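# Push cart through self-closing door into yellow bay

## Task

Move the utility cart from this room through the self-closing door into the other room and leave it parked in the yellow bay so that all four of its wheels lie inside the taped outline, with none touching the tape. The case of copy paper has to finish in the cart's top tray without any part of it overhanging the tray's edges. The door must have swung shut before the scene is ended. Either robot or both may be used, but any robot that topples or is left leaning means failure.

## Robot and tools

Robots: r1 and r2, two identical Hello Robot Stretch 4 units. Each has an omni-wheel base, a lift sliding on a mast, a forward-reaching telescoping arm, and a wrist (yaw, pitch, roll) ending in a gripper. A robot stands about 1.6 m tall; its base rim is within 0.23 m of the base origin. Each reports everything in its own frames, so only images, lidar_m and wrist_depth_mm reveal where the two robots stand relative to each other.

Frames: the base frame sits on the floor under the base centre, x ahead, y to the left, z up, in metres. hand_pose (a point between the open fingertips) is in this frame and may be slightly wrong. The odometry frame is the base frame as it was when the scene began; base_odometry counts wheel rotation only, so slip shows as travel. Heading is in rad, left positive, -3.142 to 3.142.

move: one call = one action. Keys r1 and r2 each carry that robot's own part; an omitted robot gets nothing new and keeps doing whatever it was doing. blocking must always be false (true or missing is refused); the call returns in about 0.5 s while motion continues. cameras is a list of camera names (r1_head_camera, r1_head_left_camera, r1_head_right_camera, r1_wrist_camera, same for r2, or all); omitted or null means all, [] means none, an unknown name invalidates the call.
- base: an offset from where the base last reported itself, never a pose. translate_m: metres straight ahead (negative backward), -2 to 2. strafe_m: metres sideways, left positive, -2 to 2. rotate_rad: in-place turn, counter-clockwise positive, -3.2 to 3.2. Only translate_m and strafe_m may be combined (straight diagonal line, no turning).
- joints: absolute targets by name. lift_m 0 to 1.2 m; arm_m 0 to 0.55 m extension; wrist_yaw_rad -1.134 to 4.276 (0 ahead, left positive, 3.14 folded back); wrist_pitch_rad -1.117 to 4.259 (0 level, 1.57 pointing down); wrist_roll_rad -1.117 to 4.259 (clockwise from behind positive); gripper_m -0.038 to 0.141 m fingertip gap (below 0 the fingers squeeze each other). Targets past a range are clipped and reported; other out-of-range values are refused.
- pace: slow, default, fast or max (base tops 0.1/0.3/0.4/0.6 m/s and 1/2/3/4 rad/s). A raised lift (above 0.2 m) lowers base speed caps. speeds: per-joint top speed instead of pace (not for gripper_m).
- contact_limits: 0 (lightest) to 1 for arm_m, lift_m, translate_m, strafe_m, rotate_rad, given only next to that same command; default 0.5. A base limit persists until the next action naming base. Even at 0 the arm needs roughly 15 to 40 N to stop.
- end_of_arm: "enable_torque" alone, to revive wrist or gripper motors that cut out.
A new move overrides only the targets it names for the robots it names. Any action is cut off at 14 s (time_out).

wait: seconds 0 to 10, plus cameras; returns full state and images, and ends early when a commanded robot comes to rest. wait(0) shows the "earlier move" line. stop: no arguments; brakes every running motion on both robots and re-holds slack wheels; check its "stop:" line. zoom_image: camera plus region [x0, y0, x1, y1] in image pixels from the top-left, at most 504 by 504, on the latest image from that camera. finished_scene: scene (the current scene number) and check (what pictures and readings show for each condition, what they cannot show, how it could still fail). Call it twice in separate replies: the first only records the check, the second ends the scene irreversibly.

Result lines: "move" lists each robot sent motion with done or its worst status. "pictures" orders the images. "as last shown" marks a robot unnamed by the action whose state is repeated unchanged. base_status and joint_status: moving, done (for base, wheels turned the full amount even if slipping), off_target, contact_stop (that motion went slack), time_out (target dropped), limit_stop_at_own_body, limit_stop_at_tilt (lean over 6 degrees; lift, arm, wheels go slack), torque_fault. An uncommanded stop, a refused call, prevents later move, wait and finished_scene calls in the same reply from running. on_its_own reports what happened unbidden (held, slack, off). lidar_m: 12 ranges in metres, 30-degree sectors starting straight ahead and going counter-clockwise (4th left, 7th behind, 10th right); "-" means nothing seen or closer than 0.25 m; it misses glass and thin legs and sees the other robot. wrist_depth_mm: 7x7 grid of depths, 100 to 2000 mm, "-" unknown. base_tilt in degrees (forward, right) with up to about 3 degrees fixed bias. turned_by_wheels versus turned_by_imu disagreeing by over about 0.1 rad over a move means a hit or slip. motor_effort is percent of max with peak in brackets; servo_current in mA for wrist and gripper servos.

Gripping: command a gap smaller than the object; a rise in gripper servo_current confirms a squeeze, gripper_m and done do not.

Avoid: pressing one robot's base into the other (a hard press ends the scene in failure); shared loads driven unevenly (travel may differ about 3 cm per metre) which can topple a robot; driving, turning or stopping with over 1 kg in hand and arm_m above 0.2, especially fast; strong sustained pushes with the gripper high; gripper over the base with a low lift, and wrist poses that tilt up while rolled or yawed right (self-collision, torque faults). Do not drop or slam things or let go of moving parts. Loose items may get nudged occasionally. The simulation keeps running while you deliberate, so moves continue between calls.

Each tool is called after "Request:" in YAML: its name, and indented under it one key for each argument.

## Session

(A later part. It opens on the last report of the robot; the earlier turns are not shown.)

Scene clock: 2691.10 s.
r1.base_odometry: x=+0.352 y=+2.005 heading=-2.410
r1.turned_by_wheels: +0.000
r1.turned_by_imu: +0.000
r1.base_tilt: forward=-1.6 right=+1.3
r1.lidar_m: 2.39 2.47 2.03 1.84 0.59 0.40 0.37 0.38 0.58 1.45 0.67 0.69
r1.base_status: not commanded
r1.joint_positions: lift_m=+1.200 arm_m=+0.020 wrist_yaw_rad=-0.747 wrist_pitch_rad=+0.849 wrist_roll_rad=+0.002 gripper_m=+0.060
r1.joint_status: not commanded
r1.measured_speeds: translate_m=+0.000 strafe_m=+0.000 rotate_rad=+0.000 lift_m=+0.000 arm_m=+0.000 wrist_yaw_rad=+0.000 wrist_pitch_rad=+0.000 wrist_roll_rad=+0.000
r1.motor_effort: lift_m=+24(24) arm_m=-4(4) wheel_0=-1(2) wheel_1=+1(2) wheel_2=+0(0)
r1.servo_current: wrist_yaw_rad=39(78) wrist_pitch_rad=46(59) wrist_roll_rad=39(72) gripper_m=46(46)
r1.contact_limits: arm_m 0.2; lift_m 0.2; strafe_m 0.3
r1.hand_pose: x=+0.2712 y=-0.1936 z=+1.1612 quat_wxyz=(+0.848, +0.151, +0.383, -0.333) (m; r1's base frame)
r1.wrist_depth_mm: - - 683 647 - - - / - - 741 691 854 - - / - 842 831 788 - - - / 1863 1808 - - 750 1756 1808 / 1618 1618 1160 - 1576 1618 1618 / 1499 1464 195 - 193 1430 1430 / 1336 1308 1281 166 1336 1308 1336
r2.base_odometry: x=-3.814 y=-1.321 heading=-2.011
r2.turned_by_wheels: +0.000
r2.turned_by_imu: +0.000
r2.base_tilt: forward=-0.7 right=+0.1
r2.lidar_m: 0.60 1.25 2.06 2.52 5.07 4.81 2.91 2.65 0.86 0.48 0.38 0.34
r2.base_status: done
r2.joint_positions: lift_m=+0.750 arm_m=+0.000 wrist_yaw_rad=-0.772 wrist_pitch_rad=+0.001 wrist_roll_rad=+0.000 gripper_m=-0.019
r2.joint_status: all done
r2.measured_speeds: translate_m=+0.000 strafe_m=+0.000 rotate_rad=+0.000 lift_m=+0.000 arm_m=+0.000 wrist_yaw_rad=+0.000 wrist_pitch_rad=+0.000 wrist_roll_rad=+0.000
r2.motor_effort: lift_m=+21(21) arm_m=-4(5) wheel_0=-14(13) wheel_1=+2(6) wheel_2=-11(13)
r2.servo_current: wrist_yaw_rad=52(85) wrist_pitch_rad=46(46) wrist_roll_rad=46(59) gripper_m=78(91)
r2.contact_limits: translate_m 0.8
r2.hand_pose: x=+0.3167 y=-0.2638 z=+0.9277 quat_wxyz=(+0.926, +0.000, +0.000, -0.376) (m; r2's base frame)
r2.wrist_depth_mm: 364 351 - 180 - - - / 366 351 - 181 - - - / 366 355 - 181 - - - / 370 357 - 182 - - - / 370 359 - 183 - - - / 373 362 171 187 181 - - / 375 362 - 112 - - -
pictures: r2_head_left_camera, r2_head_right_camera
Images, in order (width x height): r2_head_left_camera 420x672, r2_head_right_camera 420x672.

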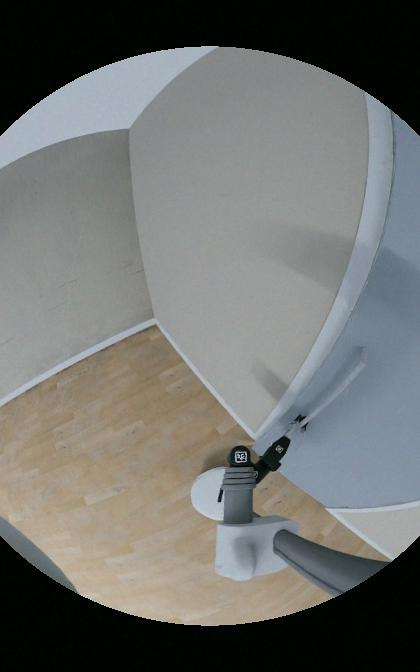

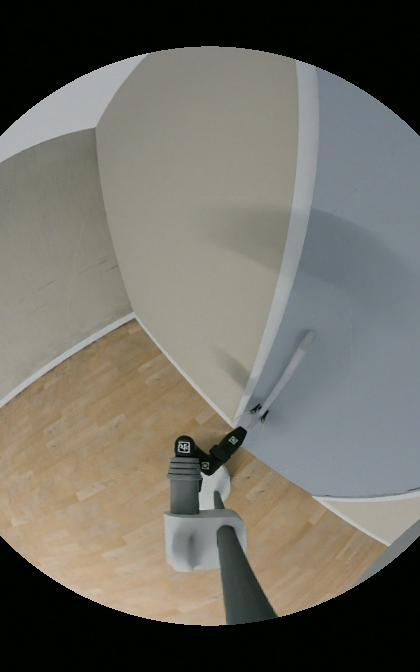

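Request:
move:
  r2: {"base": {"translate_m": 0.064, "strafe_m": -0.0365}, "joints": {"wrist_yaw_rad": -0.829}, "speeds": {"wrist_yaw_rad": 0.09}, "contact_limits": {"translate_m": 0.6}, "pace": "slow"}
  blocking: false
  cameras: []

Request:
wait:
  seconds: 4
  cameras: ["r1_head_camera", "r2_head_camera", "r2_wrist_camera"]

Scene clock: 2719.87 s.
move: r2 moving
r1.base_odometry: x=+0.352 y=+2.005 heading=-2.410
r1.turned_by_wheels: +0.000
r1.turned_by_imu: +0.000
r1.base_tilt: forward=-1.6 right=+1.3
r1.lidar_m: 2.39 2.46 2.05 1.87 0.58 0.41 0.38 0.38 0.53 1.44 0.68 0.68
r1.base_status: not commanded
r1.joint_positions: lift_m=+1.200 arm_m=+0.020 wrist_yaw_rad=-0.747 wrist_pitch_rad=+0.849 wrist_roll_rad=+0.002 gripper_m=+0.060
r1.joint_status: not commanded
r1.measured_speeds: translate_m=+0.000 strafe_m=+0.000 rotate_rad=+0.000 lift_m=+0.000 arm_m=+0.000 wrist_yaw_rad=+0.000 wrist_pitch_rad=+0.000 wrist_roll_rad=+0.000
r1.motor_effort: lift_m=+24(24) arm_m=-4(4) wheel_0=-2(2) wheel_1=+1(2) wheel_2=+0(0)
r1.servo_current: wrist_yaw_rad=39(59) wrist_pitch_rad=39(46) wrist_roll_rad=52(65) gripper_m=39(52)
r1.contact_limits: arm_m 0.2; lift_m 0.2; strafe_m 0.3
r1.hand_pose: x=+0.2712 y=-0.1936 z=+1.1612 quat_wxyz=(+0.848, +0.151, +0.383, -0.333) (m; r1's base frame)
r1.wrist_depth_mm: - - 691 647 - - - / - - 741 691 854 - - / - 842 831 778 - - - / 1863 1808 - - 750 1808 1808 / 1661 1618 1160 - 1537 1576 1576 / 1464 1430 195 - 192 1430 1430 / 1366 1308 1281 166 1366 1336 1308
r2.base_odometry: x=-3.825 y=-1.329 heading=-2.012
r2.turned_by_wheels: -0.001
r2.turned_by_imu: +0.000
r2.base_tilt: forward=-0.7 right=+0.1
r2.lidar_m: 0.57 1.19 2.04 2.52 5.07 4.88 2.94 2.65 0.83 0.44 0.39 0.30
r2.base_status: translate_m moving; strafe_m moving
r2.joint_positions: lift_m=+0.750 arm_m=+0.000 wrist_yaw_rad=-0.807 wrist_pitch_rad=+0.001 wrist_roll_rad=+0.000 gripper_m=-0.019
r2.joint_status: wrist_yaw_rad moving
r2.measured_speeds: translate_m=+0.048 strafe_m=-0.027 rotate_rad=+0.001 lift_m=+0.000 arm_m=+0.000 wrist_yaw_rad=-0.089 wrist_pitch_rad=+0.000 wrist_roll_rad=+0.000
r2.motor_effort: lift_m=+21(21) arm_m=-4(5) wheel_0=-2(17) wheel_1=+2(4) wheel_2=-13(15)
r2.servo_current: wrist_yaw_rad=26(85) wrist_pitch_rad=39(46) wrist_roll_rad=39(59) gripper_m=85(85)
r2.contact_limits: translate_m 0.6
r2.hand_pose: x=+0.3072 y=-0.2688 z=+0.9277 quat_wxyz=(+0.920, +0.000, +0.000, -0.393) (m; r2's base frame)
r2.wrist_depth_mm: 347 338 - 178 - - - / 345 340 - 180 - - - / 351 342 - 181 - - - / 353 343 - 182 - - - / 353 343 - 185 - - - / 355 347 174 186 180 - - / 357 351 - 112 - - -
pictures: none
No camera images: "cameras" was empty.

Scene clock: 2721.47 s.
earlier move: r2 done
r1.base_odometry: x=+0.352 y=+2.005 heading=-2.410
r1.turned_by_wheels: +0.000
r1.turned_by_imu: +0.000
r1.base_tilt: forward=-1.6 right=+1.3
r1.lidar_m: 2.34 2.45 2.02 1.86 0.57 0.40 0.38 0.39 0.56 1.42 0.66 0.69
r1.base_status: not commanded
r1.joint_positions: lift_m=+1.200 arm_m=+0.020 wrist_yaw_rad=-0.747 wrist_pitch_rad=+0.849 wrist_roll_rad=+0.002 gripper_m=+0.060
r1.joint_status: not commanded
r1.measured_speeds: translate_m=+0.000 strafe_m=+0.000 rotate_rad=+0.000 lift_m=+0.000 arm_m=+0.000 wrist_yaw_rad=+0.000 wrist_pitch_rad=+0.000 wrist_roll_rad=+0.000
r1.motor_effort: lift_m=+24(24) arm_m=-4(4) wheel_0=-1(2) wheel_1=+1(2) wheel_2=+0(1)
r1.servo_current: wrist_yaw_rad=52(59) wrist_pitch_rad=39(52) wrist_roll_rad=39(65) gripper_m=33(52)
r1.contact_limits: arm_m 0.2; lift_m 0.2; strafe_m 0.3
r1.hand_pose: x=+0.2712 y=-0.1936 z=+1.1612 quat_wxyz=(+0.848, +0.151, +0.383, -0.333) (m; r1's base frame)
r1.wrist_depth_mm: - - 683 640 - - - / - - 741 691 866 - - / - 842 820 788 - - - / 1863 1808 - - 759 1863 1808 / 1661 1661 1160 - 1537 1618 1618 / 1499 1464 195 - 193 1430 1430 / 1366 1308 1308 166 1336 1308 1308
r2.base_odometry: x=-3.874 y=-1.363 heading=-2.013
r2.turned_by_wheels: -0.001
r2.turned_by_imu: -0.006
r2.base_tilt: forward=-0.7 right=+0.1
r2.lidar_m: 0.49 1.05 2.01 2.51 4.99 5.08 2.99 2.68 0.72 0.45 0.36 0.33
r2.base_status: done
r2.joint_positions: lift_m=+0.750 arm_m=+0.000 wrist_yaw_rad=-0.836 wrist_pitch_rad=+0.001 wrist_roll_rad=+0.000 gripper_m=-0.019
r2.joint_status: all done
r2.measured_speeds: translate_m=+0.000 strafe_m=+0.000 rotate_rad=+0.000 lift_m=+0.000 arm_m=+0.000 wrist_yaw_rad=+0.000 wrist_pitch_rad=+0.000 wrist_roll_rad=+0.000
r2.motor_effort: lift_m=+21(21) arm_m=-4(5) wheel_0=-12(17) wheel_1=+1(5) wheel_2=-11(15)
r2.servo_current: wrist_yaw_rad=65(85) wrist_pitch_rad=33(46) wrist_roll_rad=46(59) gripper_m=78(85)
r2.contact_limits: translate_m 0.6
r2.hand_pose: x=+0.2995 y=-0.2726 z=+0.9277 quat_wxyz=(+0.914, +0.000, +0.000, -0.406) (m; r2's base frame)
r2.wrist_depth_mm: 274 257 255 180 - - - / 276 272 255 181 - - - / 277 274 - 182 - - - / 278 277 - 183 - - - / 279 277 - 185 - - - / 281 278 172 187 180 - - / 283 279 - 112 - - -
wait: 1.60 of 4 s (r2 has come to rest)
pictures: r1_head_camera, r2_head_camera, r2_wrist_camera
Images, in order (width x height): r1_head_camera 420x560, r2_head_camera 420x560, r2_wrist_camera 616x392.

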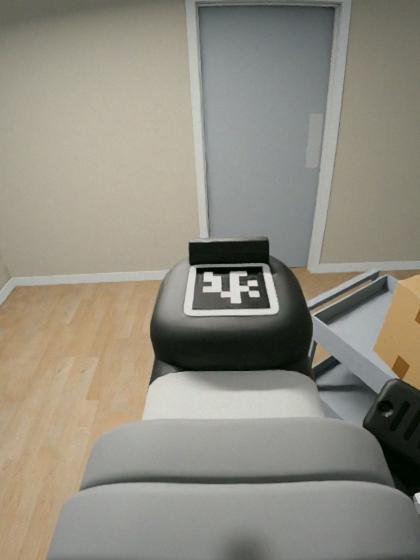

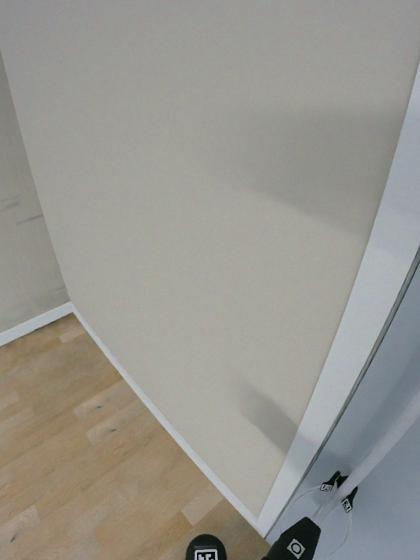

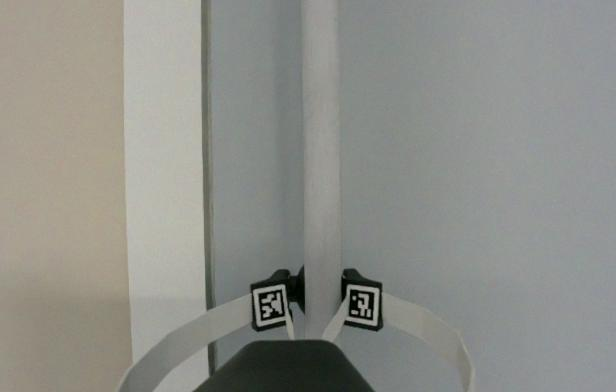

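Request:
move:
  r2: {"base": {"translate_m": 0.025, "strafe_m": -0.015}, "joints": {"wrist_yaw_rad": -0.853}, "speeds": {"wrist_yaw_rad": 0.09}, "contact_limits": {"translate_m": 0.5}, "pace": "slow"}
  blocking: false
  cameras: []

Request:
wait:
  seconds: 4
  cameras: ["r1_head_camera", "r2_wrist_camera"]

Scene clock: 2727.23 s.
move: r2 moving
r1.base_odometry: x=+0.352 y=+2.005 heading=-2.410
r1.turned_by_wheels: +0.000
r1.turned_by_imu: +0.000
r1.base_tilt: forward=-1.6 right=+1.3
r1.lidar_m: 2.39 2.44 2.03 1.84 0.59 0.42 0.36 0.38 0.52 1.41 0.67 0.69
r1.base_status: not commanded
r1.joint_positions: lift_m=+1.200 arm_m=+0.020 wrist_yaw_rad=-0.747 wrist_pitch_rad=+0.849 wrist_roll_rad=+0.002 gripper_m=+0.060
r1.joint_status: not commanded
r1.measured_speeds: translate_m=+0.000 strafe_m=+0.000 rotate_rad=+0.000 lift_m=+0.000 arm_m=+0.000 wrist_yaw_rad=+0.000 wrist_pitch_rad=+0.000 wrist_roll_rad=+0.000
r1.motor_effort: lift_m=+24(24) arm_m=-4(4) wheel_0=-2(2) wheel_1=+1(1) wheel_2=+0(1)
r1.servo_current: wrist_yaw_rad=52(65) wrist_pitch_rad=46(46) wrist_roll_rad=59(59) gripper_m=46(46)
r1.contact_limits: arm_m 0.2; lift_m 0.2; strafe_m 0.3
r1.hand_pose: x=+0.2712 y=-0.1936 z=+1.1612 quat_wxyz=(+0.848, +0.151, +0.383, -0.333) (m; r1's base frame)
r1.wrist_depth_mm: - - 691 647 - - - / - - 741 691 854 - - / - 842 842 778 - - - / 1863 1808 - - 759 1756 1756 / 1661 1661 1182 - 1537 1618 1618 / 1464 1499 195 - 193 1430 1430 / 1366 1308 1281 166 1336 1336 1308
r2.base_odometry: x=-3.886 y=-1.371 heading=-2.015
r2.turned_by_wheels: -0.002
r2.turned_by_imu: -0.001
r2.base_tilt: forward=-0.7 right=+0.1
r2.lidar_m: 0.49 1.04 2.03 2.49 4.90 5.09 3.00 2.69 0.69 0.44 0.32 0.31
r2.base_status: translate_m moving; strafe_m moving
r2.joint_positions: lift_m=+0.750 arm_m=+0.000 wrist_yaw_rad=-0.858 wrist_pitch_rad=+0.001 wrist_roll_rad=+0.000 gripper_m=-0.019
r2.joint_status: wrist_yaw_rad moving
r2.measured_speeds: translate_m=+0.047 strafe_m=-0.028 rotate_rad=+0.000 lift_m=+0.000 arm_m=+0.000 wrist_yaw_rad=-0.018 wrist_pitch_rad=+0.000 wrist_roll_rad=+0.000
r2.motor_effort: lift_m=+21(21) arm_m=-4(4) wheel_0=-3(12) wheel_1=-4(4) wheel_2=-15(15)
r2.servo_current: wrist_yaw_rad=65(85) wrist_pitch_rad=39(46) wrist_roll_rad=59(59) gripper_m=78(85)
r2.contact_limits: translate_m 0.5
r2.hand_pose: x=+0.2933 y=-0.2754 z=+0.9277 quat_wxyz=(+0.909, +0.000, +0.000, -0.416) (m; r2's base frame)
r2.wrist_depth_mm: 259 245 247 179 - - - / 263 246 249 181 - - - / 263 247 248 182 - - - / 265 249 251 183 - - - / 267 250 253 184 - - - / 267 252 185 186 179 - - / 271 266 - 112 - - -
pictures: none
No camera images: "cameras" was empty.

Scene clock: 2728.03 s.
earlier move: r2 done
r1.base_odometry: x=+0.352 y=+2.005 heading=-2.410
r1.turned_by_wheels: +0.000
r1.turned_by_imu: +0.000
r1.base_tilt: forward=-1.6 right=+1.3
r1.lidar_m: 2.37 2.45 2.04 1.85 0.61 0.42 0.37 0.39 0.57 1.42 0.66 0.69
r1.base_status: not commanded
r1.joint_positions: lift_m=+1.200 arm_m=+0.020 wrist_yaw_rad=-0.747 wrist_pitch_rad=+0.849 wrist_roll_rad=+0.002 gripper_m=+0.060
r1.joint_status: not commanded
r1.measured_speeds: translate_m=+0.000 strafe_m=+0.000 rotate_rad=+0.000 lift_m=+0.000 arm_m=+0.000 wrist_yaw_rad=+0.000 wrist_pitch_rad=+0.000 wrist_roll_rad=+0.000
r1.motor_effort: lift_m=+24(24) arm_m=-4(4) wheel_0=-2(2) wheel_1=+1(1) wheel_2=+0(1)
r1.servo_current: wrist_yaw_rad=46(65) wrist_pitch_rad=46(46) wrist_roll_rad=39(65) gripper_m=46(52)
r1.contact_limits: arm_m 0.2; lift_m 0.2; strafe_m 0.3
r1.hand_pose: x=+0.2712 y=-0.1936 z=+1.1612 quat_wxyz=(+0.848, +0.151, +0.383, -0.333) (m; r1's base frame)
r1.wrist_depth_mm: - - 683 647 - - - / - - 750 691 854 - - / - 842 831 788 - - - / 1808 1808 - - 759 1808 1808 / 1618 1618 1182 - 1537 1576 1576 / 1464 1464 195 - 193 1430 1430 / 1336 1308 1281 166 1366 1336 1308
r2.base_odometry: x=-3.898 y=-1.379 heading=-2.014
r2.turned_by_wheels: +0.000
r2.turned_by_imu: +0.000
r2.base_tilt: forward=-0.7 right=+0.1
r2.lidar_m: 0.48 0.98 1.99 2.50 4.92 5.10 3.00 2.69 0.70 0.43 0.31 0.29
r2.base_status: done
r2.joint_positions: lift_m=+0.750 arm_m=+0.000 wrist_yaw_rad=-0.862 wrist_pitch_rad=+0.001 wrist_roll_rad=+0.000 gripper_m=-0.019
r2.joint_status: all done
r2.measured_speeds: translate_m=+0.000 strafe_m=+0.000 rotate_rad=+0.000 lift_m=+0.000 arm_m=+0.000 wrist_yaw_rad=+0.000 wrist_pitch_rad=+0.000 wrist_roll_rad=+0.000
r2.motor_effort: lift_m=+21(21) arm_m=-4(4) wheel_0=-1(12) wheel_1=-6(7) wheel_2=-12(15)
r2.servo_current: wrist_yaw_rad=59(85) wrist_pitch_rad=39(46) wrist_roll_rad=59(59) gripper_m=85(85)
r2.contact_limits: translate_m 0.5
r2.hand_pose: x=+0.2924 y=-0.2758 z=+0.9277 quat_wxyz=(+0.909, +0.000, +0.000, -0.418) (m; r2's base frame)
r2.wrist_depth_mm: 245 229 242 171 - - - / 246 232 236 173 - - - / 249 232 236 179 - - - / 248 233 235 175 - - - / 251 236 235 176 - - - / 251 236 187 187 180 - - / 253 238 - 112 - - -
wait: 0.80 of 4 s (r2 has come to rest)
pictures: r1_head_camera, r2_wrist_camera
Images, in order (width x height): r1_head_camera 420x560, r2_wrist_camera 616x392.

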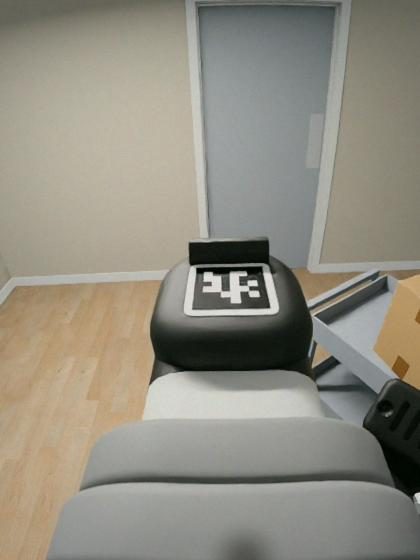

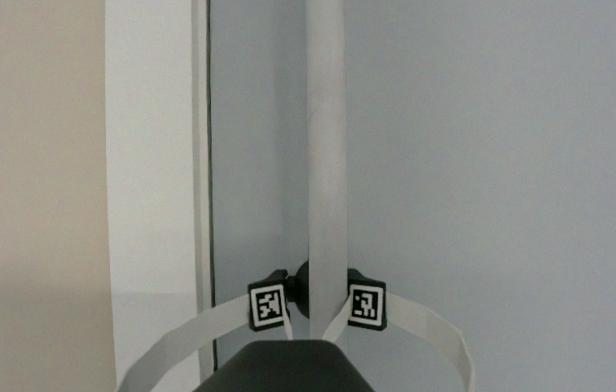

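Request:
move:
  r2: {"joints": {"gripper_m": 0.03}, "pace": "slow"}
  blocking: false
  cameras: []

Request:
wait:
  seconds: 3
  cameras: ["r1_head_camera", "r2_wrist_camera"]

Scene clock: 2734.87 s.
move: r2 moving
r1.base_odometry: x=+0.352 y=+2.005 heading=-2.410
r1.turned_by_wheels: +0.000
r1.turned_by_imu: +0.000
r1.base_tilt: forward=-1.6 right=+1.3
r1.lidar_m: 2.37 2.47 2.05 1.87 0.59 0.41 0.39 0.41 0.58 1.43 0.67 0.71
r1.base_status: not commanded
r1.joint_positions: lift_m=+1.200 arm_m=+0.020 wrist_yaw_rad=-0.747 wrist_pitch_rad=+0.849 wrist_roll_rad=+0.002 gripper_m=+0.060
r1.joint_status: not commanded
r1.measured_speeds: translate_m=+0.000 strafe_m=+0.000 rotate_rad=+0.000 lift_m=+0.000 arm_m=+0.000 wrist_yaw_rad=+0.000 wrist_pitch_rad=+0.000 wrist_roll_rad=+0.000
r1.motor_effort: lift_m=+24(24) arm_m=-4(4) wheel_0=-1(2) wheel_1=+1(1) wheel_2=+0(0)
r1.servo_current: wrist_yaw_rad=39(65) wrist_pitch_rad=33(46) wrist_roll_rad=52(72) gripper_m=39(52)
r1.contact_limits: arm_m 0.2; lift_m 0.2; strafe_m 0.3
r1.hand_pose: x=+0.2712 y=-0.1936 z=+1.1612 quat_wxyz=(+0.848, +0.151, +0.383, -0.333) (m; r1's base frame)
r1.wrist_depth_mm: - - 683 640 - - - / - - 741 691 866 - - / - 842 831 778 - - - / 1863 1808 - - 759 1808 1808 / 1618 1618 1182 - 1537 1618 1618 / 1464 1464 195 - 193 1430 1430 / 1336 1308 1281 166 1336 1308 1308
r2.base_odometry: x=-3.898 y=-1.379 heading=-2.014
r2.turned_by_wheels: +0.000
r2.turned_by_imu: +0.001
r2.base_tilt: forward=-0.7 right=+0.1
r2.lidar_m: 0.47 0.97 2.01 2.47 4.90 5.07 2.99 2.68 0.69 0.42 0.30 0.33
r2.base_status: not commanded
r2.joint_positions: lift_m=+0.750 arm_m=+0.000 wrist_yaw_rad=-0.862 wrist_pitch_rad=+0.001 wrist_roll_rad=+0.000 gripper_m=-0.006
r2.joint_status: gripper_m moving
r2.measured_speeds: translate_m=+0.000 strafe_m=+0.000 rotate_rad=+0.000 lift_m=+0.000 arm_m=+0.000 wrist_yaw_rad=+0.000 wrist_pitch_rad=+0.000 wrist_roll_rad=+0.000
r2.motor_effort: lift_m=+21(21) arm_m=-4(5) wheel_0=-1(1) wheel_1=-6(6) wheel_2=-12(12)
r2.servo_current: wrist_yaw_rad=52(65) wrist_pitch_rad=39(46) wrist_roll_rad=52(59) gripper_m=65(91)
r2.contact_limits: translate_m 0.5
r2.hand_pose: x=+0.2924 y=-0.2758 z=+0.9277 quat_wxyz=(+0.909, +0.000, +0.000, -0.418) (m; r2's base frame)
r2.wrist_depth_mm: 244 230 243 172 - - - / 247 231 244 174 - - - / 248 233 235 174 - - - / 250 235 234 176 - - - / 253 236 235 177 - - - / 252 237 187 179 182 - - / 255 239 - 112 - - -
pictures: none
No camera images: "cameras" was empty.

Scene clock: 2736.30 s.
earlier move: r2 done
r1.base_odometry: x=+0.352 y=+2.005 heading=-2.410
r1.turned_by_wheels: +0.000
r1.turned_by_imu: +0.000
r1.base_tilt: forward=-1.6 right=+1.3
r1.lidar_m: 2.38 2.49 2.04 1.83 0.59 0.41 0.37 0.40 0.58 1.38 0.69 0.70
r1.base_status: not commanded
r1.joint_positions: lift_m=+1.200 arm_m=+0.020 wrist_yaw_rad=-0.747 wrist_pitch_rad=+0.849 wrist_roll_rad=+0.002 gripper_m=+0.060
r1.joint_status: not commanded
r1.measured_speeds: translate_m=+0.000 strafe_m=+0.000 rotate_rad=+0.000 lift_m=+0.000 arm_m=+0.000 wrist_yaw_rad=+0.000 wrist_pitch_rad=+0.000 wrist_roll_rad=+0.000
r1.motor_effort: lift_m=+24(24) arm_m=-4(4) wheel_0=-2(2) wheel_1=+1(2) wheel_2=+0(0)
r1.servo_current: wrist_yaw_rad=46(72) wrist_pitch_rad=39(52) wrist_roll_rad=46(72) gripper_m=39(52)
r1.contact_limits: arm_m 0.2; lift_m 0.2; strafe_m 0.3
r1.hand_pose: x=+0.2712 y=-0.1936 z=+1.1612 quat_wxyz=(+0.848, +0.151, +0.383, -0.333) (m; r1's base frame)
r1.wrist_depth_mm: - - 683 640 - - - / - - 741 691 854 - - / - 842 831 778 - - - / 1863 1808 - - 759 1808 1756 / 1618 1661 1160 - 1537 1618 1618 / 1499 1499 195 - 193 1430 1430 / 1366 1308 1281 166 1336 1336 1308
r2.base_odometry: x=-3.898 y=-1.379 heading=-2.014
r2.turned_by_wheels: +0.000
r2.turned_by_imu: +0.000
r2.base_tilt: forward=-0.7 right=+0.1
r2.lidar_m: 0.49 1.00 2.01 2.46 4.92 5.09 3.00 2.70 0.71 0.43 0.33 0.31
r2.base_status: not commanded
r2.joint_positions: lift_m=+0.750 arm_m=+0.000 wrist_yaw_rad=-0.862 wrist_pitch_rad=+0.001 wrist_roll_rad=+0.000 gripper_m=+0.030
r2.joint_status: all done
r2.measured_speeds: translate_m=+0.000 strafe_m=+0.000 rotate_rad=+0.000 lift_m=+0.000 arm_m=+0.000 wrist_yaw_rad=+0.000 wrist_pitch_rad=+0.000 wrist_roll_rad=+0.000
r2.motor_effort: lift_m=+21(21) arm_m=-4(5) wheel_0=-1(2) wheel_1=-6(6) wheel_2=-10(12)
r2.servo_current: wrist_yaw_rad=65(72) wrist_pitch_rad=39(46) wrist_roll_rad=52(59) gripper_m=52(91)
r2.contact_limits: translate_m 0.5
r2.hand_pose: x=+0.2924 y=-0.2758 z=+0.9277 quat_wxyz=(+0.909, +0.000, +0.000, -0.418) (m; r2's base frame)
r2.wrist_depth_mm: 248 232 243 173 - - - / 248 233 243 174 - - - / 251 236 233 175 - - - / 252 236 234 175 - - - / 254 237 235 176 - - - / 255 239 193 177 186 - - / 257 254 239 112 - - -
wait: 1.43 of 3 s (r2 has come to rest)
pictures: r1_head_camera, r2_wrist_camera
Images, in order (width x height): r1_head_camera 420x560, r2_wrist_camera 616x392.

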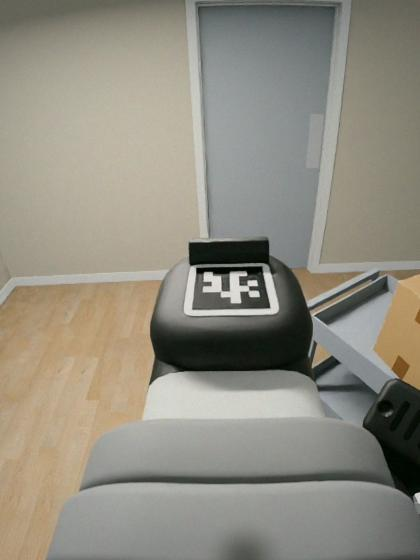

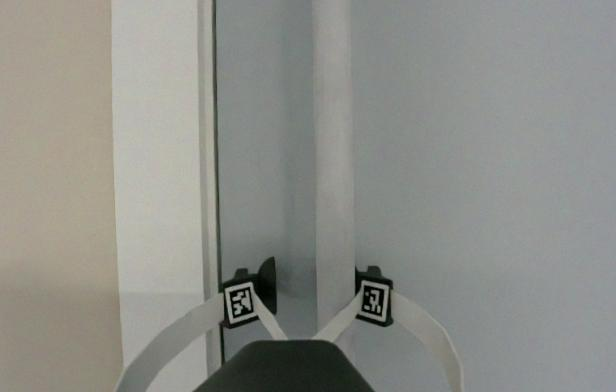

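Request:
move:
  r2: {"joints": {"gripper_m": 0.09}}
  blocking: false
  cameras: []

Request:
wait:
  seconds: 3
  cameras: ["r2_wrist_camera"]

Request:
move:
  r2: {"base": {"translate_m": -0.105, "strafe_m": 0.1208}, "contact_limits": {"translate_m": 0.3}, "pace": "slow"}
  blocking: false
  cameras: []

Request:
wait:
  seconds: 5
  cameras: ["r1_head_camera", "r2_wrist_camera", "r2_head_camera"]

Scene clock: 2745.17 s.
move: r2 moving
r1.base_odometry: x=+0.352 y=+2.005 heading=-2.410
r1.turned_by_wheels: +0.000
r1.turned_by_imu: +0.000
r1.base_tilt: forward=-1.6 right=+1.2
r1.lidar_m: 2.38 2.45 2.06 1.84 0.58 0.40 0.35 0.40 0.57 1.45 0.67 0.71
r1.base_status: not commanded
r1.joint_positions: lift_m=+1.200 arm_m=+0.020 wrist_yaw_rad=-0.747 wrist_pitch_rad=+0.849 wrist_roll_rad=+0.002 gripper_m=+0.060
r1.joint_status: not commanded
r1.measured_speeds: translate_m=+0.000 strafe_m=+0.000 rotate_rad=+0.000 lift_m=+0.000 arm_m=+0.000 wrist_yaw_rad=+0.000 wrist_pitch_rad=+0.000 wrist_roll_rad=+0.000
r1.motor_effort: lift_m=+24(24) arm_m=-4(4) wheel_0=-1(2) wheel_1=+2(2) wheel_2=+0(0)
r1.servo_current: wrist_yaw_rad=46(65) wrist_pitch_rad=39(46) wrist_roll_rad=33(59) gripper_m=39(46)
r1.contact_limits: arm_m 0.2; lift_m 0.2; strafe_m 0.3
r1.hand_pose: x=+0.2712 y=-0.1936 z=+1.1612 quat_wxyz=(+0.848, +0.151, +0.383, -0.333) (m; r1's base frame)
r1.wrist_depth_mm: - - 683 640 - - - / - - 741 699 866 - - / - 854 831 778 - - - / 1808 1808 - - 750 1808 1808 / 1661 1661 1182 - 1537 1618 1618 / 1464 1499 195 - 192 1464 1430 / 1366 1308 1281 166 1336 1336 1308
r2.base_odometry: x=-3.898 y=-1.379 heading=-2.014
r2.turned_by_wheels: +0.000
r2.turned_by_imu: +0.001
r2.base_tilt: forward=-0.7 right=+0.1
r2.lidar_m: 0.47 0.98 2.00 2.52 4.92 5.07 2.99 2.69 0.70 0.41 0.34 0.33
r2.base_status: not commanded
r2.joint_positions: lift_m=+0.750 arm_m=+0.000 wrist_yaw_rad=-0.862 wrist_pitch_rad=+0.001 wrist_roll_rad=+0.000 gripper_m=+0.050
r2.joint_status: gripper_m moving
r2.measured_speeds: translate_m=+0.000 strafe_m=+0.000 rotate_rad=+0.001 lift_m=+0.000 arm_m=+0.000 wrist_yaw_rad=+0.000 wrist_pitch_rad=+0.000 wrist_roll_rad=+0.000
r2.motor_effort: lift_m=+21(21) arm_m=-4(4) wheel_0=-1(2) wheel_1=-6(6) wheel_2=-9(10)
r2.servo_current: wrist_yaw_rad=65(65) wrist_pitch_rad=33(46) wrist_roll_rad=52(52) gripper_m=91(91)
r2.contact_limits: translate_m 0.5
r2.hand_pose: x=+0.2924 y=-0.2758 z=+0.9277 quat_wxyz=(+0.909, +0.000, +0.000, -0.418) (m; r2's base frame)
r2.wrist_depth_mm: 247 232 243 172 - - - / 250 233 233 173 - - - / 251 235 234 174 - - - / 252 237 244 175 - - - / 254 237 237 176 - - - / 255 239 197 176 186 - - / 259 254 238 112 - - -
pictures: none
No camera images: "cameras" was empty.

Scene clock: 2746.10 s.
earlier move: r2 done
r1.base_odometry: x=+0.352 y=+2.005 heading=-2.410
r1.turned_by_wheels: +0.000
r1.turned_by_imu: +0.000
r1.base_tilt: forward=-1.6 right=+1.3
r1.lidar_m: 2.37 2.47 2.05 1.85 0.59 0.41 0.36 0.40 0.56 1.45 0.65 0.71
r1.base_status: not commanded
r1.joint_positions: lift_m=+1.200 arm_m=+0.020 wrist_yaw_rad=-0.747 wrist_pitch_rad=+0.849 wrist_roll_rad=+0.002 gripper_m=+0.060
r1.joint_status: not commanded
r1.measured_speeds: translate_m=+0.000 strafe_m=+0.000 rotate_rad=+0.000 lift_m=+0.000 arm_m=+0.000 wrist_yaw_rad=+0.000 wrist_pitch_rad=+0.000 wrist_roll_rad=+0.000
r1.motor_effort: lift_m=+24(24) arm_m=-4(4) wheel_0=-2(2) wheel_1=+1(2) wheel_2=+0(0)
r1.servo_current: wrist_yaw_rad=39(65) wrist_pitch_rad=39(46) wrist_roll_rad=39(72) gripper_m=39(52)
r1.contact_limits: arm_m 0.2; lift_m 0.2; strafe_m 0.3
r1.hand_pose: x=+0.2712 y=-0.1936 z=+1.1612 quat_wxyz=(+0.848, +0.151, +0.383, -0.333) (m; r1's base frame)
r1.wrist_depth_mm: - - 683 640 - - - / - - 741 691 842 - - / - 842 842 778 - - - / 1808 1808 - - 759 1808 1808 / 1661 1618 1160 - 1537 1618 1576 / 1464 1499 195 - 193 1430 1430 / 1336 1308 1281 166 1336 1336 1336
r2.base_odometry: x=-3.898 y=-1.379 heading=-2.014
r2.turned_by_wheels: +0.000
r2.turned_by_imu: +0.000
r2.base_tilt: forward=-0.7 right=+0.1
r2.lidar_m: 0.46 0.96 2.01 2.48 4.93 5.09 3.01 2.69 0.68 0.43 0.34 0.31
r2.base_status: not commanded
r2.joint_positions: lift_m=+0.750 arm_m=+0.000 wrist_yaw_rad=-0.862 wrist_pitch_rad=+0.001 wrist_roll_rad=+0.000 gripper_m=+0.090
r2.joint_status: all done
r2.measured_speeds: translate_m=+0.000 strafe_m=+0.000 rotate_rad=+0.000 lift_m=+0.000 arm_m=+0.000 wrist_yaw_rad=+0.000 wrist_pitch_rad=+0.000 wrist_roll_rad=+0.000
r2.motor_effort: lift_m=+21(21) arm_m=-4(4) wheel_0=-1(2) wheel_1=-6(6) wheel_2=-9(10)
r2.servo_current: wrist_yaw_rad=52(72) wrist_pitch_rad=39(46) wrist_roll_rad=46(59) gripper_m=52(104)
r2.contact_limits: translate_m 0.5
r2.hand_pose: x=+0.2924 y=-0.2758 z=+0.9277 quat_wxyz=(+0.909, +0.000, +0.000, -0.418) (m; r2's base frame)
r2.wrist_depth_mm: 247 231 243 172 - - - / 251 234 232 173 - - - / 253 235 243 174 - - - / 251 237 242 175 - - - / 254 238 236 176 - - - / 256 240 195 168 185 - - / 258 254 238 112 - - -
wait: 0.93 of 3 s (r2 has come to rest)
pictures: r2_wrist_camera
Images, in order (width x height): r2_wrist_camera 616x392.

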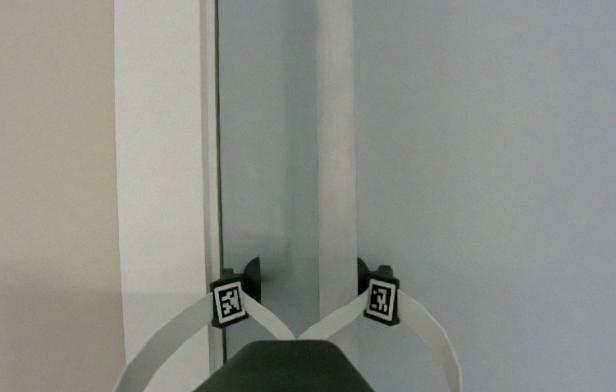

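Scene clock: 2746.60 s.
move: r2 moving
r1.base_odometry: x=+0.352 y=+2.005 heading=-2.410
r1.turned_by_wheels: +0.000
r1.turned_by_imu: +0.000
r1.base_tilt: forward=-1.6 right=+1.3
r1.lidar_m: 2.39 2.44 2.05 1.82 0.58 0.41 0.36 0.41 0.56 1.41 0.68 0.71
r1.base_status: not commanded
r1.joint_positions: lift_m=+1.200 arm_m=+0.020 wrist_yaw_rad=-0.747 wrist_pitch_rad=+0.849 wrist_roll_rad=+0.002 gripper_m=+0.060
r1.joint_status: not commanded
r1.measured_speeds: translate_m=+0.000 strafe_m=+0.000 rotate_rad=+0.000 lift_m=+0.000 arm_m=+0.000 wrist_yaw_rad=+0.000 wrist_pitch_rad=+0.000 wrist_roll_rad=+0.000
r1.motor_effort: lift_m=+24(24) arm_m=-4(4) wheel_0=-2(2) wheel_1=+2(2) wheel_2=+0(0)
r1.servo_current: wrist_yaw_rad=65(65) wrist_pitch_rad=39(46) wrist_roll_rad=39(72) gripper_m=46(52)
r1.contact_limits: arm_m 0.2; lift_m 0.2; strafe_m 0.3
r1.hand_pose: x=+0.2712 y=-0.1936 z=+1.1612 quat_wxyz=(+0.848, +0.151, +0.383, -0.333) (m; r1's base frame)
r1.wrist_depth_mm: - - 683 640 - - - / - - 750 699 866 - - / - 842 831 778 - - - / 1863 1808 - - 759 1863 1808 / 1618 1618 1160 - 1537 1576 1537 / 1464 1464 195 - 193 1430 1430 / 1336 1281 1281 166 1308 1336 1281
r2.base_odometry: x=-3.886 y=-1.376 heading=-2.014
r2.turned_by_wheels: +0.000
r2.turned_by_imu: +0.000
r2.base_tilt: forward=-0.7 right=+0.1
r2.lidar_m: 0.51 1.01 2.01 2.52 4.92 5.12 2.99 2.70 0.72 0.43 0.33 0.36
r2.base_status: translate_m moving; strafe_m moving
r2.joint_positions: lift_m=+0.750 arm_m=+0.000 wrist_yaw_rad=-0.857 wrist_pitch_rad=+0.001 wrist_roll_rad=+0.000 gripper_m=+0.090
r2.joint_status: not commanded
r2.measured_speeds: translate_m=-0.032 strafe_m=+0.039 rotate_rad=+0.001 lift_m=+0.000 arm_m=+0.000 wrist_yaw_rad=+0.000 wrist_pitch_rad=+0.000 wrist_roll_rad=+0.000
r2.motor_effort: lift_m=+21(21) arm_m=-4(4) wheel_0=-5(10) wheel_1=+7(7) wheel_2=+6(9)
r2.servo_current: wrist_yaw_rad=52(65) wrist_pitch_rad=39(46) wrist_roll_rad=39(52) gripper_m=52(59)
r2.contact_limits: translate_m 0.3
r2.hand_pose: x=+0.2937 y=-0.2752 z=+0.9277 quat_wxyz=(+0.910, +0.000, +0.000, -0.416) (m; r2's base frame)
r2.wrist_depth_mm: 258 243 241 182 - - - / 262 244 243 182 - - - / 263 245 244 189 - - - / 263 246 245 185 - - - / 265 249 246 185 - - - / 268 263 196 163 185 - - / 268 266 250 112 - - -
pictures: none
No camera images: "cameras" was empty.

Scene clock: 2748.97 s.
earlier move: r2 done
r1.base_odometry: x=+0.352 y=+2.005 heading=-2.410
r1.turned_by_wheels: +0.000
r1.turned_by_imu: +0.000
r1.base_tilt: forward=-1.6 right=+1.3
r1.lidar_m: 2.38 2.46 2.03 1.83 0.60 0.41 0.35 0.37 0.57 1.46 0.67 0.69
r1.base_status: not commanded
r1.joint_positions: lift_m=+1.200 arm_m=+0.020 wrist_yaw_rad=-0.747 wrist_pitch_rad=+0.849 wrist_roll_rad=+0.002 gripper_m=+0.060
r1.joint_status: not commanded
r1.measured_speeds: translate_m=+0.000 strafe_m=+0.000 rotate_rad=+0.000 lift_m=+0.000 arm_m=+0.000 wrist_yaw_rad=+0.000 wrist_pitch_rad=+0.000 wrist_roll_rad=+0.000
r1.motor_effort: lift_m=+24(24) arm_m=-4(4) wheel_0=-1(2) wheel_1=+1(2) wheel_2=+0(0)
r1.servo_current: wrist_yaw_rad=46(72) wrist_pitch_rad=46(52) wrist_roll_rad=59(72) gripper_m=39(52)
r1.contact_limits: arm_m 0.2; lift_m 0.2; strafe_m 0.3
r1.hand_pose: x=+0.2712 y=-0.1936 z=+1.1612 quat_wxyz=(+0.848, +0.151, +0.383, -0.333) (m; r1's base frame)
r1.wrist_depth_mm: - - 691 640 - - - / - - 741 699 854 - - / - 842 831 788 - - - / 1863 1808 - - 759 1808 1808 / 1661 1618 1182 - 1537 1576 1576 / 1499 1464 195 - 193 1430 1430 / 1336 1308 1281 166 1336 1308 1308
r2.base_odometry: x=-3.745 y=-1.336 heading=-2.013
r2.turned_by_wheels: +0.000
r2.turned_by_imu: +0.000
r2.base_tilt: forward=-0.7 right=+0.0
r2.lidar_m: 0.67 1.41 2.02 2.50 4.92 5.07 2.99 2.68 0.93 0.62 0.47 0.53
r2.base_status: done
r2.joint_positions: lift_m=+0.750 arm_m=+0.000 wrist_yaw_rad=-0.856 wrist_pitch_rad=+0.001 wrist_roll_rad=+0.000 gripper_m=+0.090
r2.joint_status: not commanded
r2.measured_speeds: translate_m=+0.000 strafe_m=+0.000 rotate_rad=+0.000 lift_m=+0.000 arm_m=+0.000 wrist_yaw_rad=+0.000 wrist_pitch_rad=+0.000 wrist_roll_rad=+0.000
r2.motor_effort: lift_m=+21(21) arm_m=-4(4) wheel_0=-3(11) wheel_1=+4(7) wheel_2=+7(10)
r2.servo_current: wrist_yaw_rad=52(72) wrist_pitch_rad=39(46) wrist_roll_rad=59(59) gripper_m=52(59)
r2.contact_limits: translate_m 0.3
r2.hand_pose: x=+0.2940 y=-0.2751 z=+0.9277 quat_wxyz=(+0.910, +0.000, +0.000, -0.415) (m; r2's base frame)
r2.wrist_depth_mm: 418 407 399 332 - - - / 418 410 404 399 - - - / 418 413 404 402 - - - / 421 413 413 - - - - / 421 418 413 - - - - / - 424 191 336 186 - - / - 421 415 112 - - -
wait: 2.37 of 5 s (r2 has come to rest)
pictures: r1_head_camera, r2_head_camera, r2_wrist_camera
Images, in order (width x height): r1_head_camera 420x560, r2_head_camera 420x560, r2_wrist_camera 616x392.

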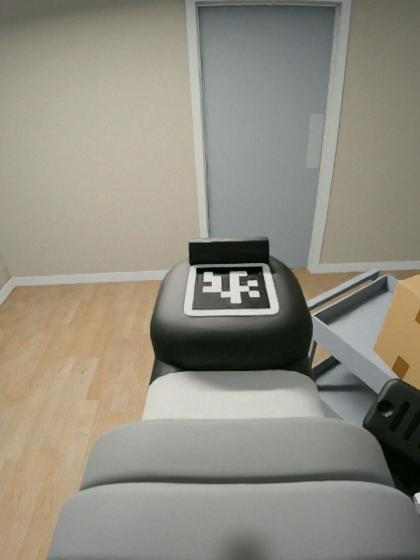

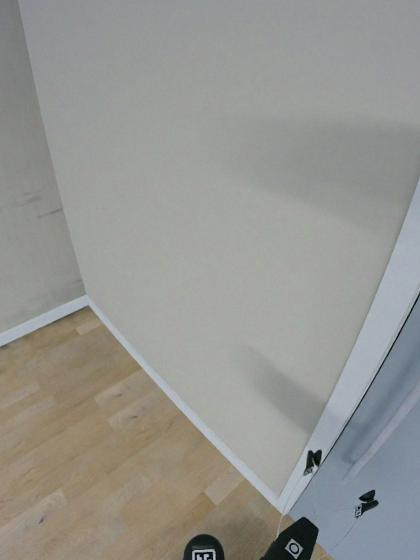

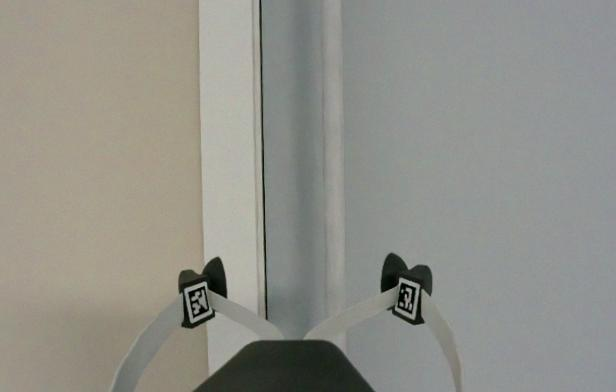

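Request:
zoom_image:
  camera: "r1_head_camera"
  region: [180, 0, 370, 280]

Request:
zoom_image:
  camera: "r2_wrist_camera"
  region: [180, 0, 420, 300]

Scaled by 1.800 from the camera's 420x560 image, which has a finer 600x800 frame.

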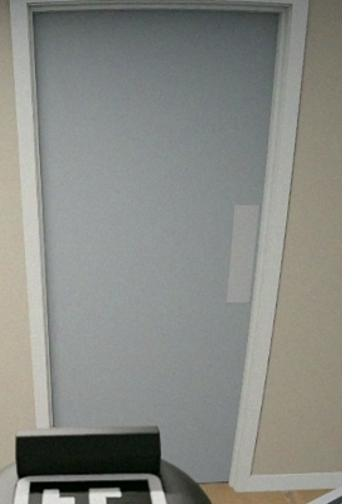

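Scaled by 1.680.

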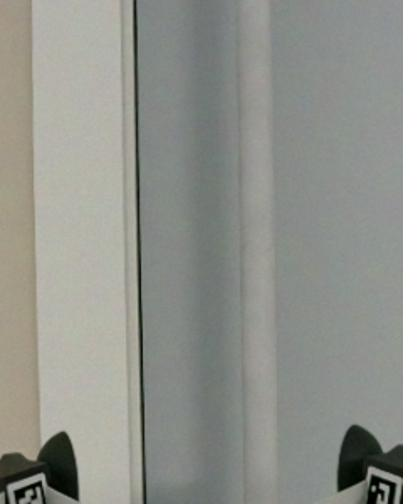

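Request:
move:
  cameras: ["r1_head_camera", "r1_head_left_camera", "r1_head_right_camera", "r1_wrist_camera"]

Scene clock: 2756.03 s.
r1.base_odometry: x=+0.352 y=+2.005 heading=-2.410
r1.turned_by_wheels: +0.000
r1.turned_by_imu: +0.000
r1.base_tilt: forward=-1.6 right=+1.2
r1.lidar_m: 2.39 2.47 2.05 1.85 0.57 0.38 0.37 0.38 0.56 1.41 0.68 0.72
r1.base_status: not commanded
r1.joint_positions: lift_m=+1.200 arm_m=+0.020 wrist_yaw_rad=-0.747 wrist_pitch_rad=+0.849 wrist_roll_rad=+0.002 gripper_m=+0.060
r1.joint_status: not commanded
r1.measured_speeds: translate_m=+0.000 strafe_m=+0.000 rotate_rad=+0.000 lift_m=+0.000 arm_m=+0.000 wrist_yaw_rad=+0.000 wrist_pitch_rad=+0.000 wrist_roll_rad=+0.000
r1.motor_effort: lift_m=+24(24) arm_m=-4(4) wheel_0=-1(2) wheel_1=+1(2) wheel_2=+0(0)
r1.servo_current: wrist_yaw_rad=39(72) wrist_pitch_rad=33(52) wrist_roll_rad=52(72) gripper_m=39(52)
r1.contact_limits: arm_m 0.2; lift_m 0.2; strafe_m 0.3
r1.hand_pose: x=+0.2712 y=-0.1936 z=+1.1612 quat_wxyz=(+0.848, +0.151, +0.383, -0.333) (m; r1's base frame)
r1.wrist_depth_mm: - - 683 640 - - - / - - 741 691 854 - - / - 842 831 788 - - - / 1863 1808 - - 759 1808 1756 / 1661 1618 1160 - 1537 1618 1576 / 1499 1464 195 - 192 1430 1430 / 1336 1281 1281 166 1336 1336 1308
r2.base_odometry: x=-3.745 y=-1.336 heading=-2.013
r2.turned_by_wheels: +0.000
r2.turned_by_imu: +0.000
r2.base_tilt: forward=-0.7 right=+0.1
r2.lidar_m: 0.66 1.36 2.02 2.48 4.96 5.04 3.00 2.68 0.97 0.62 0.45 0.54
r2.base_status: done
r2.joint_positions: lift_m=+0.750 arm_m=+0.000 wrist_yaw_rad=-0.856 wrist_pitch_rad=+0.001 wrist_roll_rad=+0.000 gripper_m=+0.090
r2.joint_status: not commanded
r2.measured_speeds: translate_m=+0.000 strafe_m=+0.000 rotate_rad=+0.000 lift_m=+0.000 arm_m=+0.000 wrist_yaw_rad=+0.000 wrist_pitch_rad=+0.000 wrist_roll_rad=+0.000
r2.motor_effort: lift_m=+21(21) arm_m=-4(4) wheel_0=-3(11) wheel_1=+4(7) wheel_2=+7(10)
r2.servo_current: wrist_yaw_rad=39(72) wrist_pitch_rad=46(46) wrist_roll_rad=52(59) gripper_m=52(59)
r2.contact_limits: translate_m 0.3
r2.hand_pose: x=+0.2940 y=-0.2751 z=+0.9277 quat_wxyz=(+0.910, +0.000, +0.000, -0.415) (m; r2's base frame)
r2.wrist_depth_mm: 413 407 404 332 - - - / 415 415 407 402 - - - / 421 413 407 404 - - - / 421 415 410 - - - - / 424 418 410 - - - - / - 421 191 336 185 - - / - 421 415 112 - - -
pictures: r1_head_camera, r1_head_left_camera, r1_head_right_camera, r1_wrist_camera
Images, in order (width x height): r1_head_camera 420x560, r1_head_left_camera 420x672, r1_head_right_camera 420x672, r1_wrist_camera 616x392.

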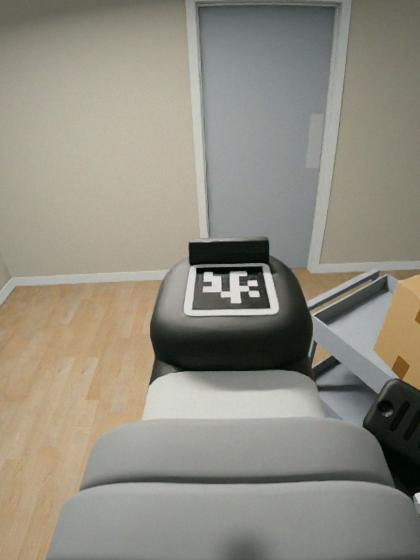

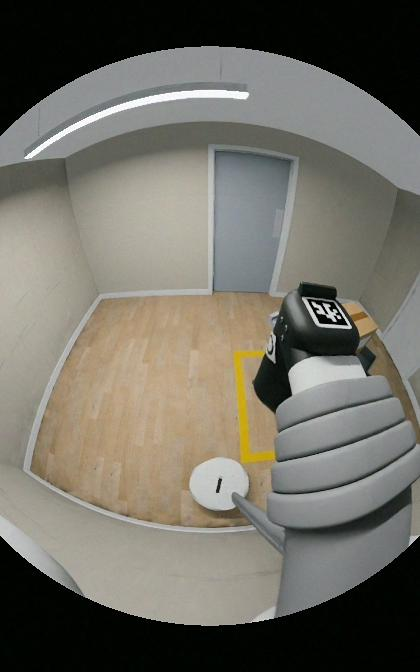

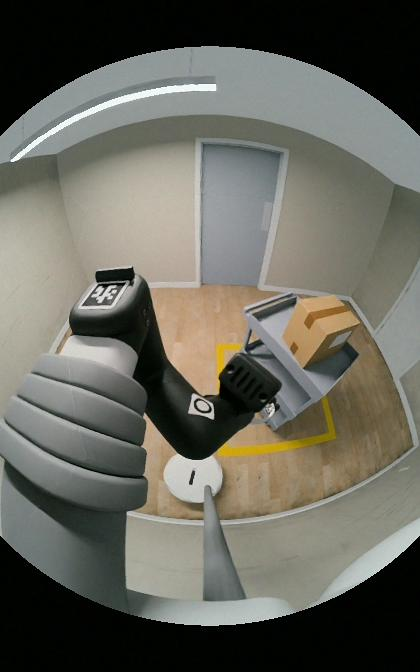

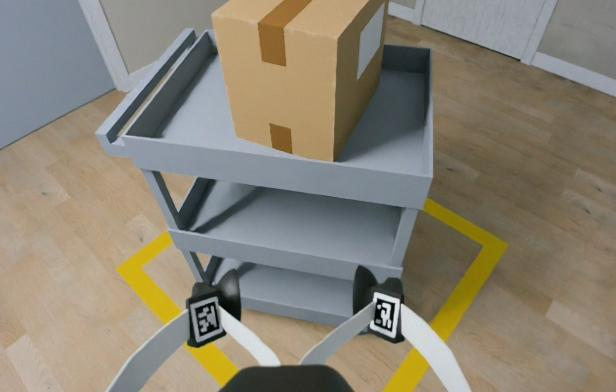

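Request:
zoom_image:
  camera: "r1_wrist_camera"
  region: [100, 120, 520, 392]

Request:
zoom_image:
  camera: "r1_head_right_camera"
  region: [190, 270, 390, 480]

Scaled by 1.200.

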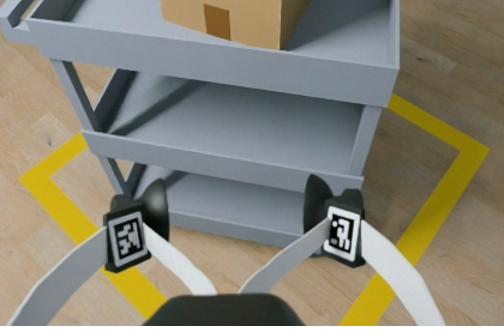

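Scaled by 2.400 from the camera's 420x672 image, which has a finer 600x960 frame.

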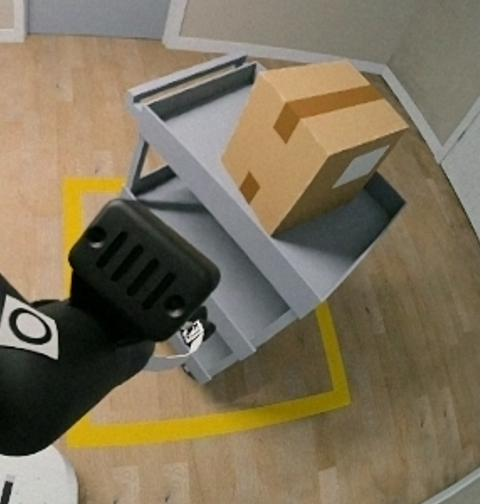

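Request:
zoom_image:
  camera: "r1_wrist_camera"
  region: [90, 0, 450, 220]

Request:
zoom_image:
  camera: "r1_head_right_camera"
  region: [230, 275, 370, 415]

Scaled by 1.400.

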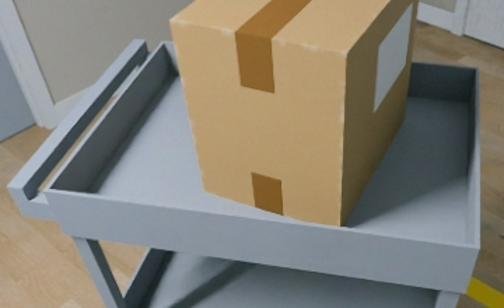

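Scaled by 3.600 from the camera's 420x672 image, which has a finer 600x960 frame.

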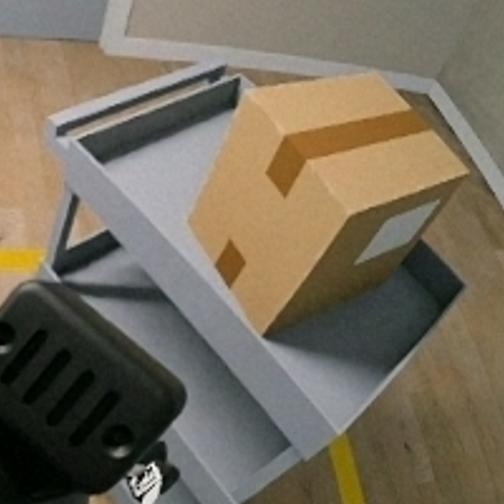

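Request:
move:
  r1: {"joints": {"wrist_pitch_rad": 1.1}, "speeds": {"wrist_pitch_rad": 0.5}}
  blocking: false
  cameras: []

Request:
wait:
  seconds: 2
  cameras: ["r1_wrist_camera"]

Request:
zoom_image:
  camera: "r1_wrist_camera"
  region: [80, 60, 540, 392]

Scene clock: 2797.63 s.
move: r1 moving
r1.base_odometry: x=+0.352 y=+2.005 heading=-2.410
r1.turned_by_wheels: +0.000
r1.turned_by_imu: +0.000
r1.base_tilt: forward=-1.6 right=+1.3
r1.lidar_m: 2.36 2.47 2.03 1.85 0.55 0.39 0.38 0.41 0.57 1.45 0.68 0.70
r1.base_status: not commanded
r1.joint_positions: lift_m=+1.200 arm_m=+0.020 wrist_yaw_rad=-0.747 wrist_pitch_rad=+1.056 wrist_roll_rad=+0.002 gripper_m=+0.060
r1.joint_status: wrist_pitch_rad moving
r1.measured_speeds: translate_m=+0.000 strafe_m=+0.000 rotate_rad=+0.000 lift_m=+0.000 arm_m=+0.000 wrist_yaw_rad=+0.000 wrist_pitch_rad=+0.499 wrist_roll_rad=+0.000
r1.motor_effort: lift_m=+24(24) arm_m=-4(4) wheel_0=-1(2) wheel_1=+1(2) wheel_2=+0(1)
r1.servo_current: wrist_yaw_rad=39(59) wrist_pitch_rad=46(72) wrist_roll_rad=46(59) gripper_m=33(46)
r1.contact_limits: arm_m 0.2; lift_m 0.2; strafe_m 0.3
r1.hand_pose: x=+0.2357 y=-0.1607 z=+1.1268 quat_wxyz=(+0.804, +0.185, +0.469, -0.316) (m; r1's base frame)
r1.wrist_depth_mm: - 788 741 691 788 - - / 1921 1863 - 759 - 1863 1863 / 1756 1756 - - 854 1708 1708 / 1618 1618 1397 - 1537 1576 1618 / 1464 1499 1464 1430 1430 1430 1430 / 1366 1366 195 1336 193 1308 1336 / 1281 1255 1255 154 1255 1281 1281
r2.base_odometry: x=-3.745 y=-1.336 heading=-2.013
r2.turned_by_wheels: +0.000
r2.turned_by_imu: +0.000
r2.base_tilt: forward=-0.7 right=+0.1
r2.lidar_m: 0.66 1.37 2.03 2.49 4.91 5.06 2.98 2.69 0.96 0.58 0.48 0.54
r2.base_status: not commanded
r2.joint_positions: lift_m=+0.750 arm_m=+0.000 wrist_yaw_rad=-0.856 wrist_pitch_rad=+0.001 wrist_roll_rad=+0.000 gripper_m=+0.090
r2.joint_status: not commanded
r2.measured_speeds: translate_m=+0.000 strafe_m=+0.000 rotate_rad=+0.000 lift_m=+0.000 arm_m=+0.000 wrist_yaw_rad=+0.000 wrist_pitch_rad=+0.000 wrist_roll_rad=+0.000
r2.motor_effort: lift_m=+21(21) arm_m=-4(4) wheel_0=-3(4) wheel_1=+4(4) wheel_2=+7(7)
r2.servo_current: wrist_yaw_rad=33(59) wrist_pitch_rad=39(46) wrist_roll_rad=59(59) gripper_m=52(59)
r2.contact_limits: translate_m 0.3
r2.hand_pose: x=+0.2940 y=-0.2751 z=+0.9277 quat_wxyz=(+0.910, +0.000, +0.000, -0.415) (m; r2's base frame)
r2.wrist_depth_mm: 415 407 404 332 - - - / 415 413 404 402 - - - / 421 413 407 402 - - - / 424 418 407 - - - - / 424 421 413 - - - - / - 421 191 334 186 - - / - 421 421 112 - - -
pictures: none
No camera images: "cameras" was empty.

Scene clock: 2798.07 s.
earlier move: r1 done
r1.base_odometry: x=+0.352 y=+2.005 heading=-2.410
r1.turned_by_wheels: +0.000
r1.turned_by_imu: +0.000
r1.base_tilt: forward=-1.6 right=+1.3
r1.lidar_m: 2.36 2.43 2.05 1.89 0.58 0.41 0.39 0.41 0.56 1.43 0.70 0.68
r1.base_status: not commanded
r1.joint_positions: lift_m=+1.200 arm_m=+0.020 wrist_yaw_rad=-0.747 wrist_pitch_rad=+1.099 wrist_roll_rad=+0.002 gripper_m=+0.060
r1.joint_status: all done
r1.measured_speeds: translate_m=+0.000 strafe_m=+0.000 rotate_rad=+0.000 lift_m=+0.000 arm_m=+0.000 wrist_yaw_rad=+0.000 wrist_pitch_rad=+0.000 wrist_roll_rad=+0.000
r1.motor_effort: lift_m=+24(24) arm_m=-4(4) wheel_0=-1(2) wheel_1=+1(2) wheel_2=+0(1)
r1.servo_current: wrist_yaw_rad=46(59) wrist_pitch_rad=39(72) wrist_roll_rad=46(91) gripper_m=46(46)
r1.contact_limits: arm_m 0.2; lift_m 0.2; strafe_m 0.3
r1.hand_pose: x=+0.2277 y=-0.1533 z=+1.1209 quat_wxyz=(+0.794, +0.191, +0.486, -0.312) (m; r1's base frame)
r1.wrist_depth_mm: 1921 - 759 715 - 1921 1921 / 1863 1756 - - 715 1756 1756 / 1661 1661 1182 - 1576 1618 1618 / 1537 1537 1464 - 1499 1464 1499 / 1397 1430 1430 1430 1397 1397 1366 / 1336 1336 195 1336 193 1308 1308 / 1255 1229 1229 155 1255 1255 1255
r2.base_odometry: x=-3.745 y=-1.336 heading=-2.013
r2.turned_by_wheels: +0.000
r2.turned_by_imu: +0.000
r2.base_tilt: forward=-0.7 right=+0.0
r2.lidar_m: 0.67 1.34 1.99 2.50 4.92 5.05 3.00 2.68 0.93 0.60 0.47 0.53
r2.base_status: not commanded
r2.joint_positions: lift_m=+0.750 arm_m=+0.000 wrist_yaw_rad=-0.856 wrist_pitch_rad=+0.001 wrist_roll_rad=+0.000 gripper_m=+0.090
r2.joint_status: not commanded
r2.measured_speeds: translate_m=+0.000 strafe_m=+0.000 rotate_rad=+0.000 lift_m=+0.000 arm_m=+0.000 wrist_yaw_rad=+0.000 wrist_pitch_rad=+0.000 wrist_roll_rad=+0.000
r2.motor_effort: lift_m=+21(21) arm_m=-4(4) wheel_0=-3(4) wheel_1=+4(4) wheel_2=+7(7)
r2.servo_current: wrist_yaw_rad=46(59) wrist_pitch_rad=39(46) wrist_roll_rad=52(59) gripper_m=52(59)
r2.contact_limits: translate_m 0.3
r2.hand_pose: x=+0.2940 y=-0.2751 z=+0.9277 quat_wxyz=(+0.910, +0.000, +0.000, -0.415) (m; r2's base frame)
r2.wrist_depth_mm: 418 407 402 332 - - - / 418 410 404 399 - - - / 421 413 407 402 - - - / 427 415 410 - - - - / 421 421 410 - - - - / - 421 191 334 185 - - / - 418 418 112 - - -
wait: 0.43 of 2 s (r1 has come to rest)
pictures: r1_wrist_camera
Images, in order (width x height): r1_wrist_camera 616x392.

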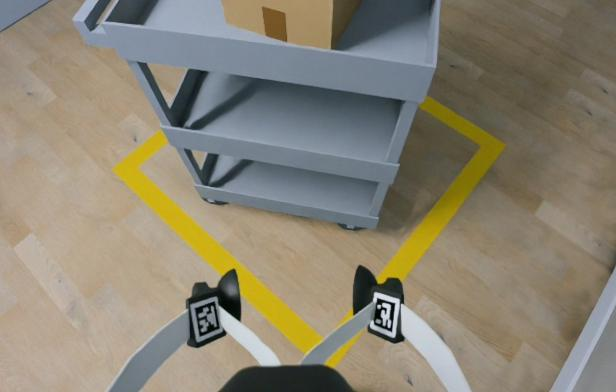

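Scaled by 1.096.

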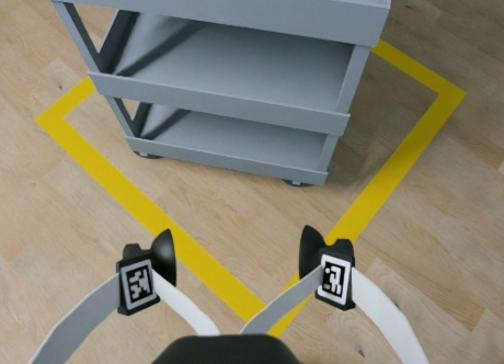

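Request:
zoom_image:
  camera: "r1_wrist_camera"
  region: [100, 130, 280, 260]

Request:
zoom_image:
  camera: "r1_wrist_camera"
  region: [320, 90, 520, 260]

Scaled by 2.800.

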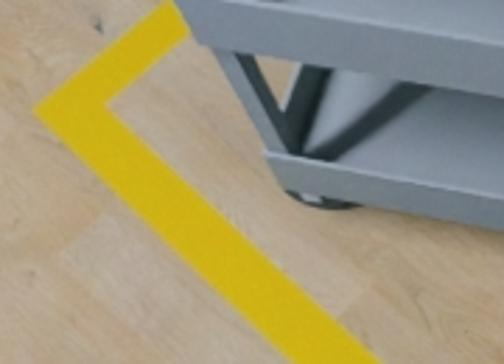

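Scaled by 2.520.

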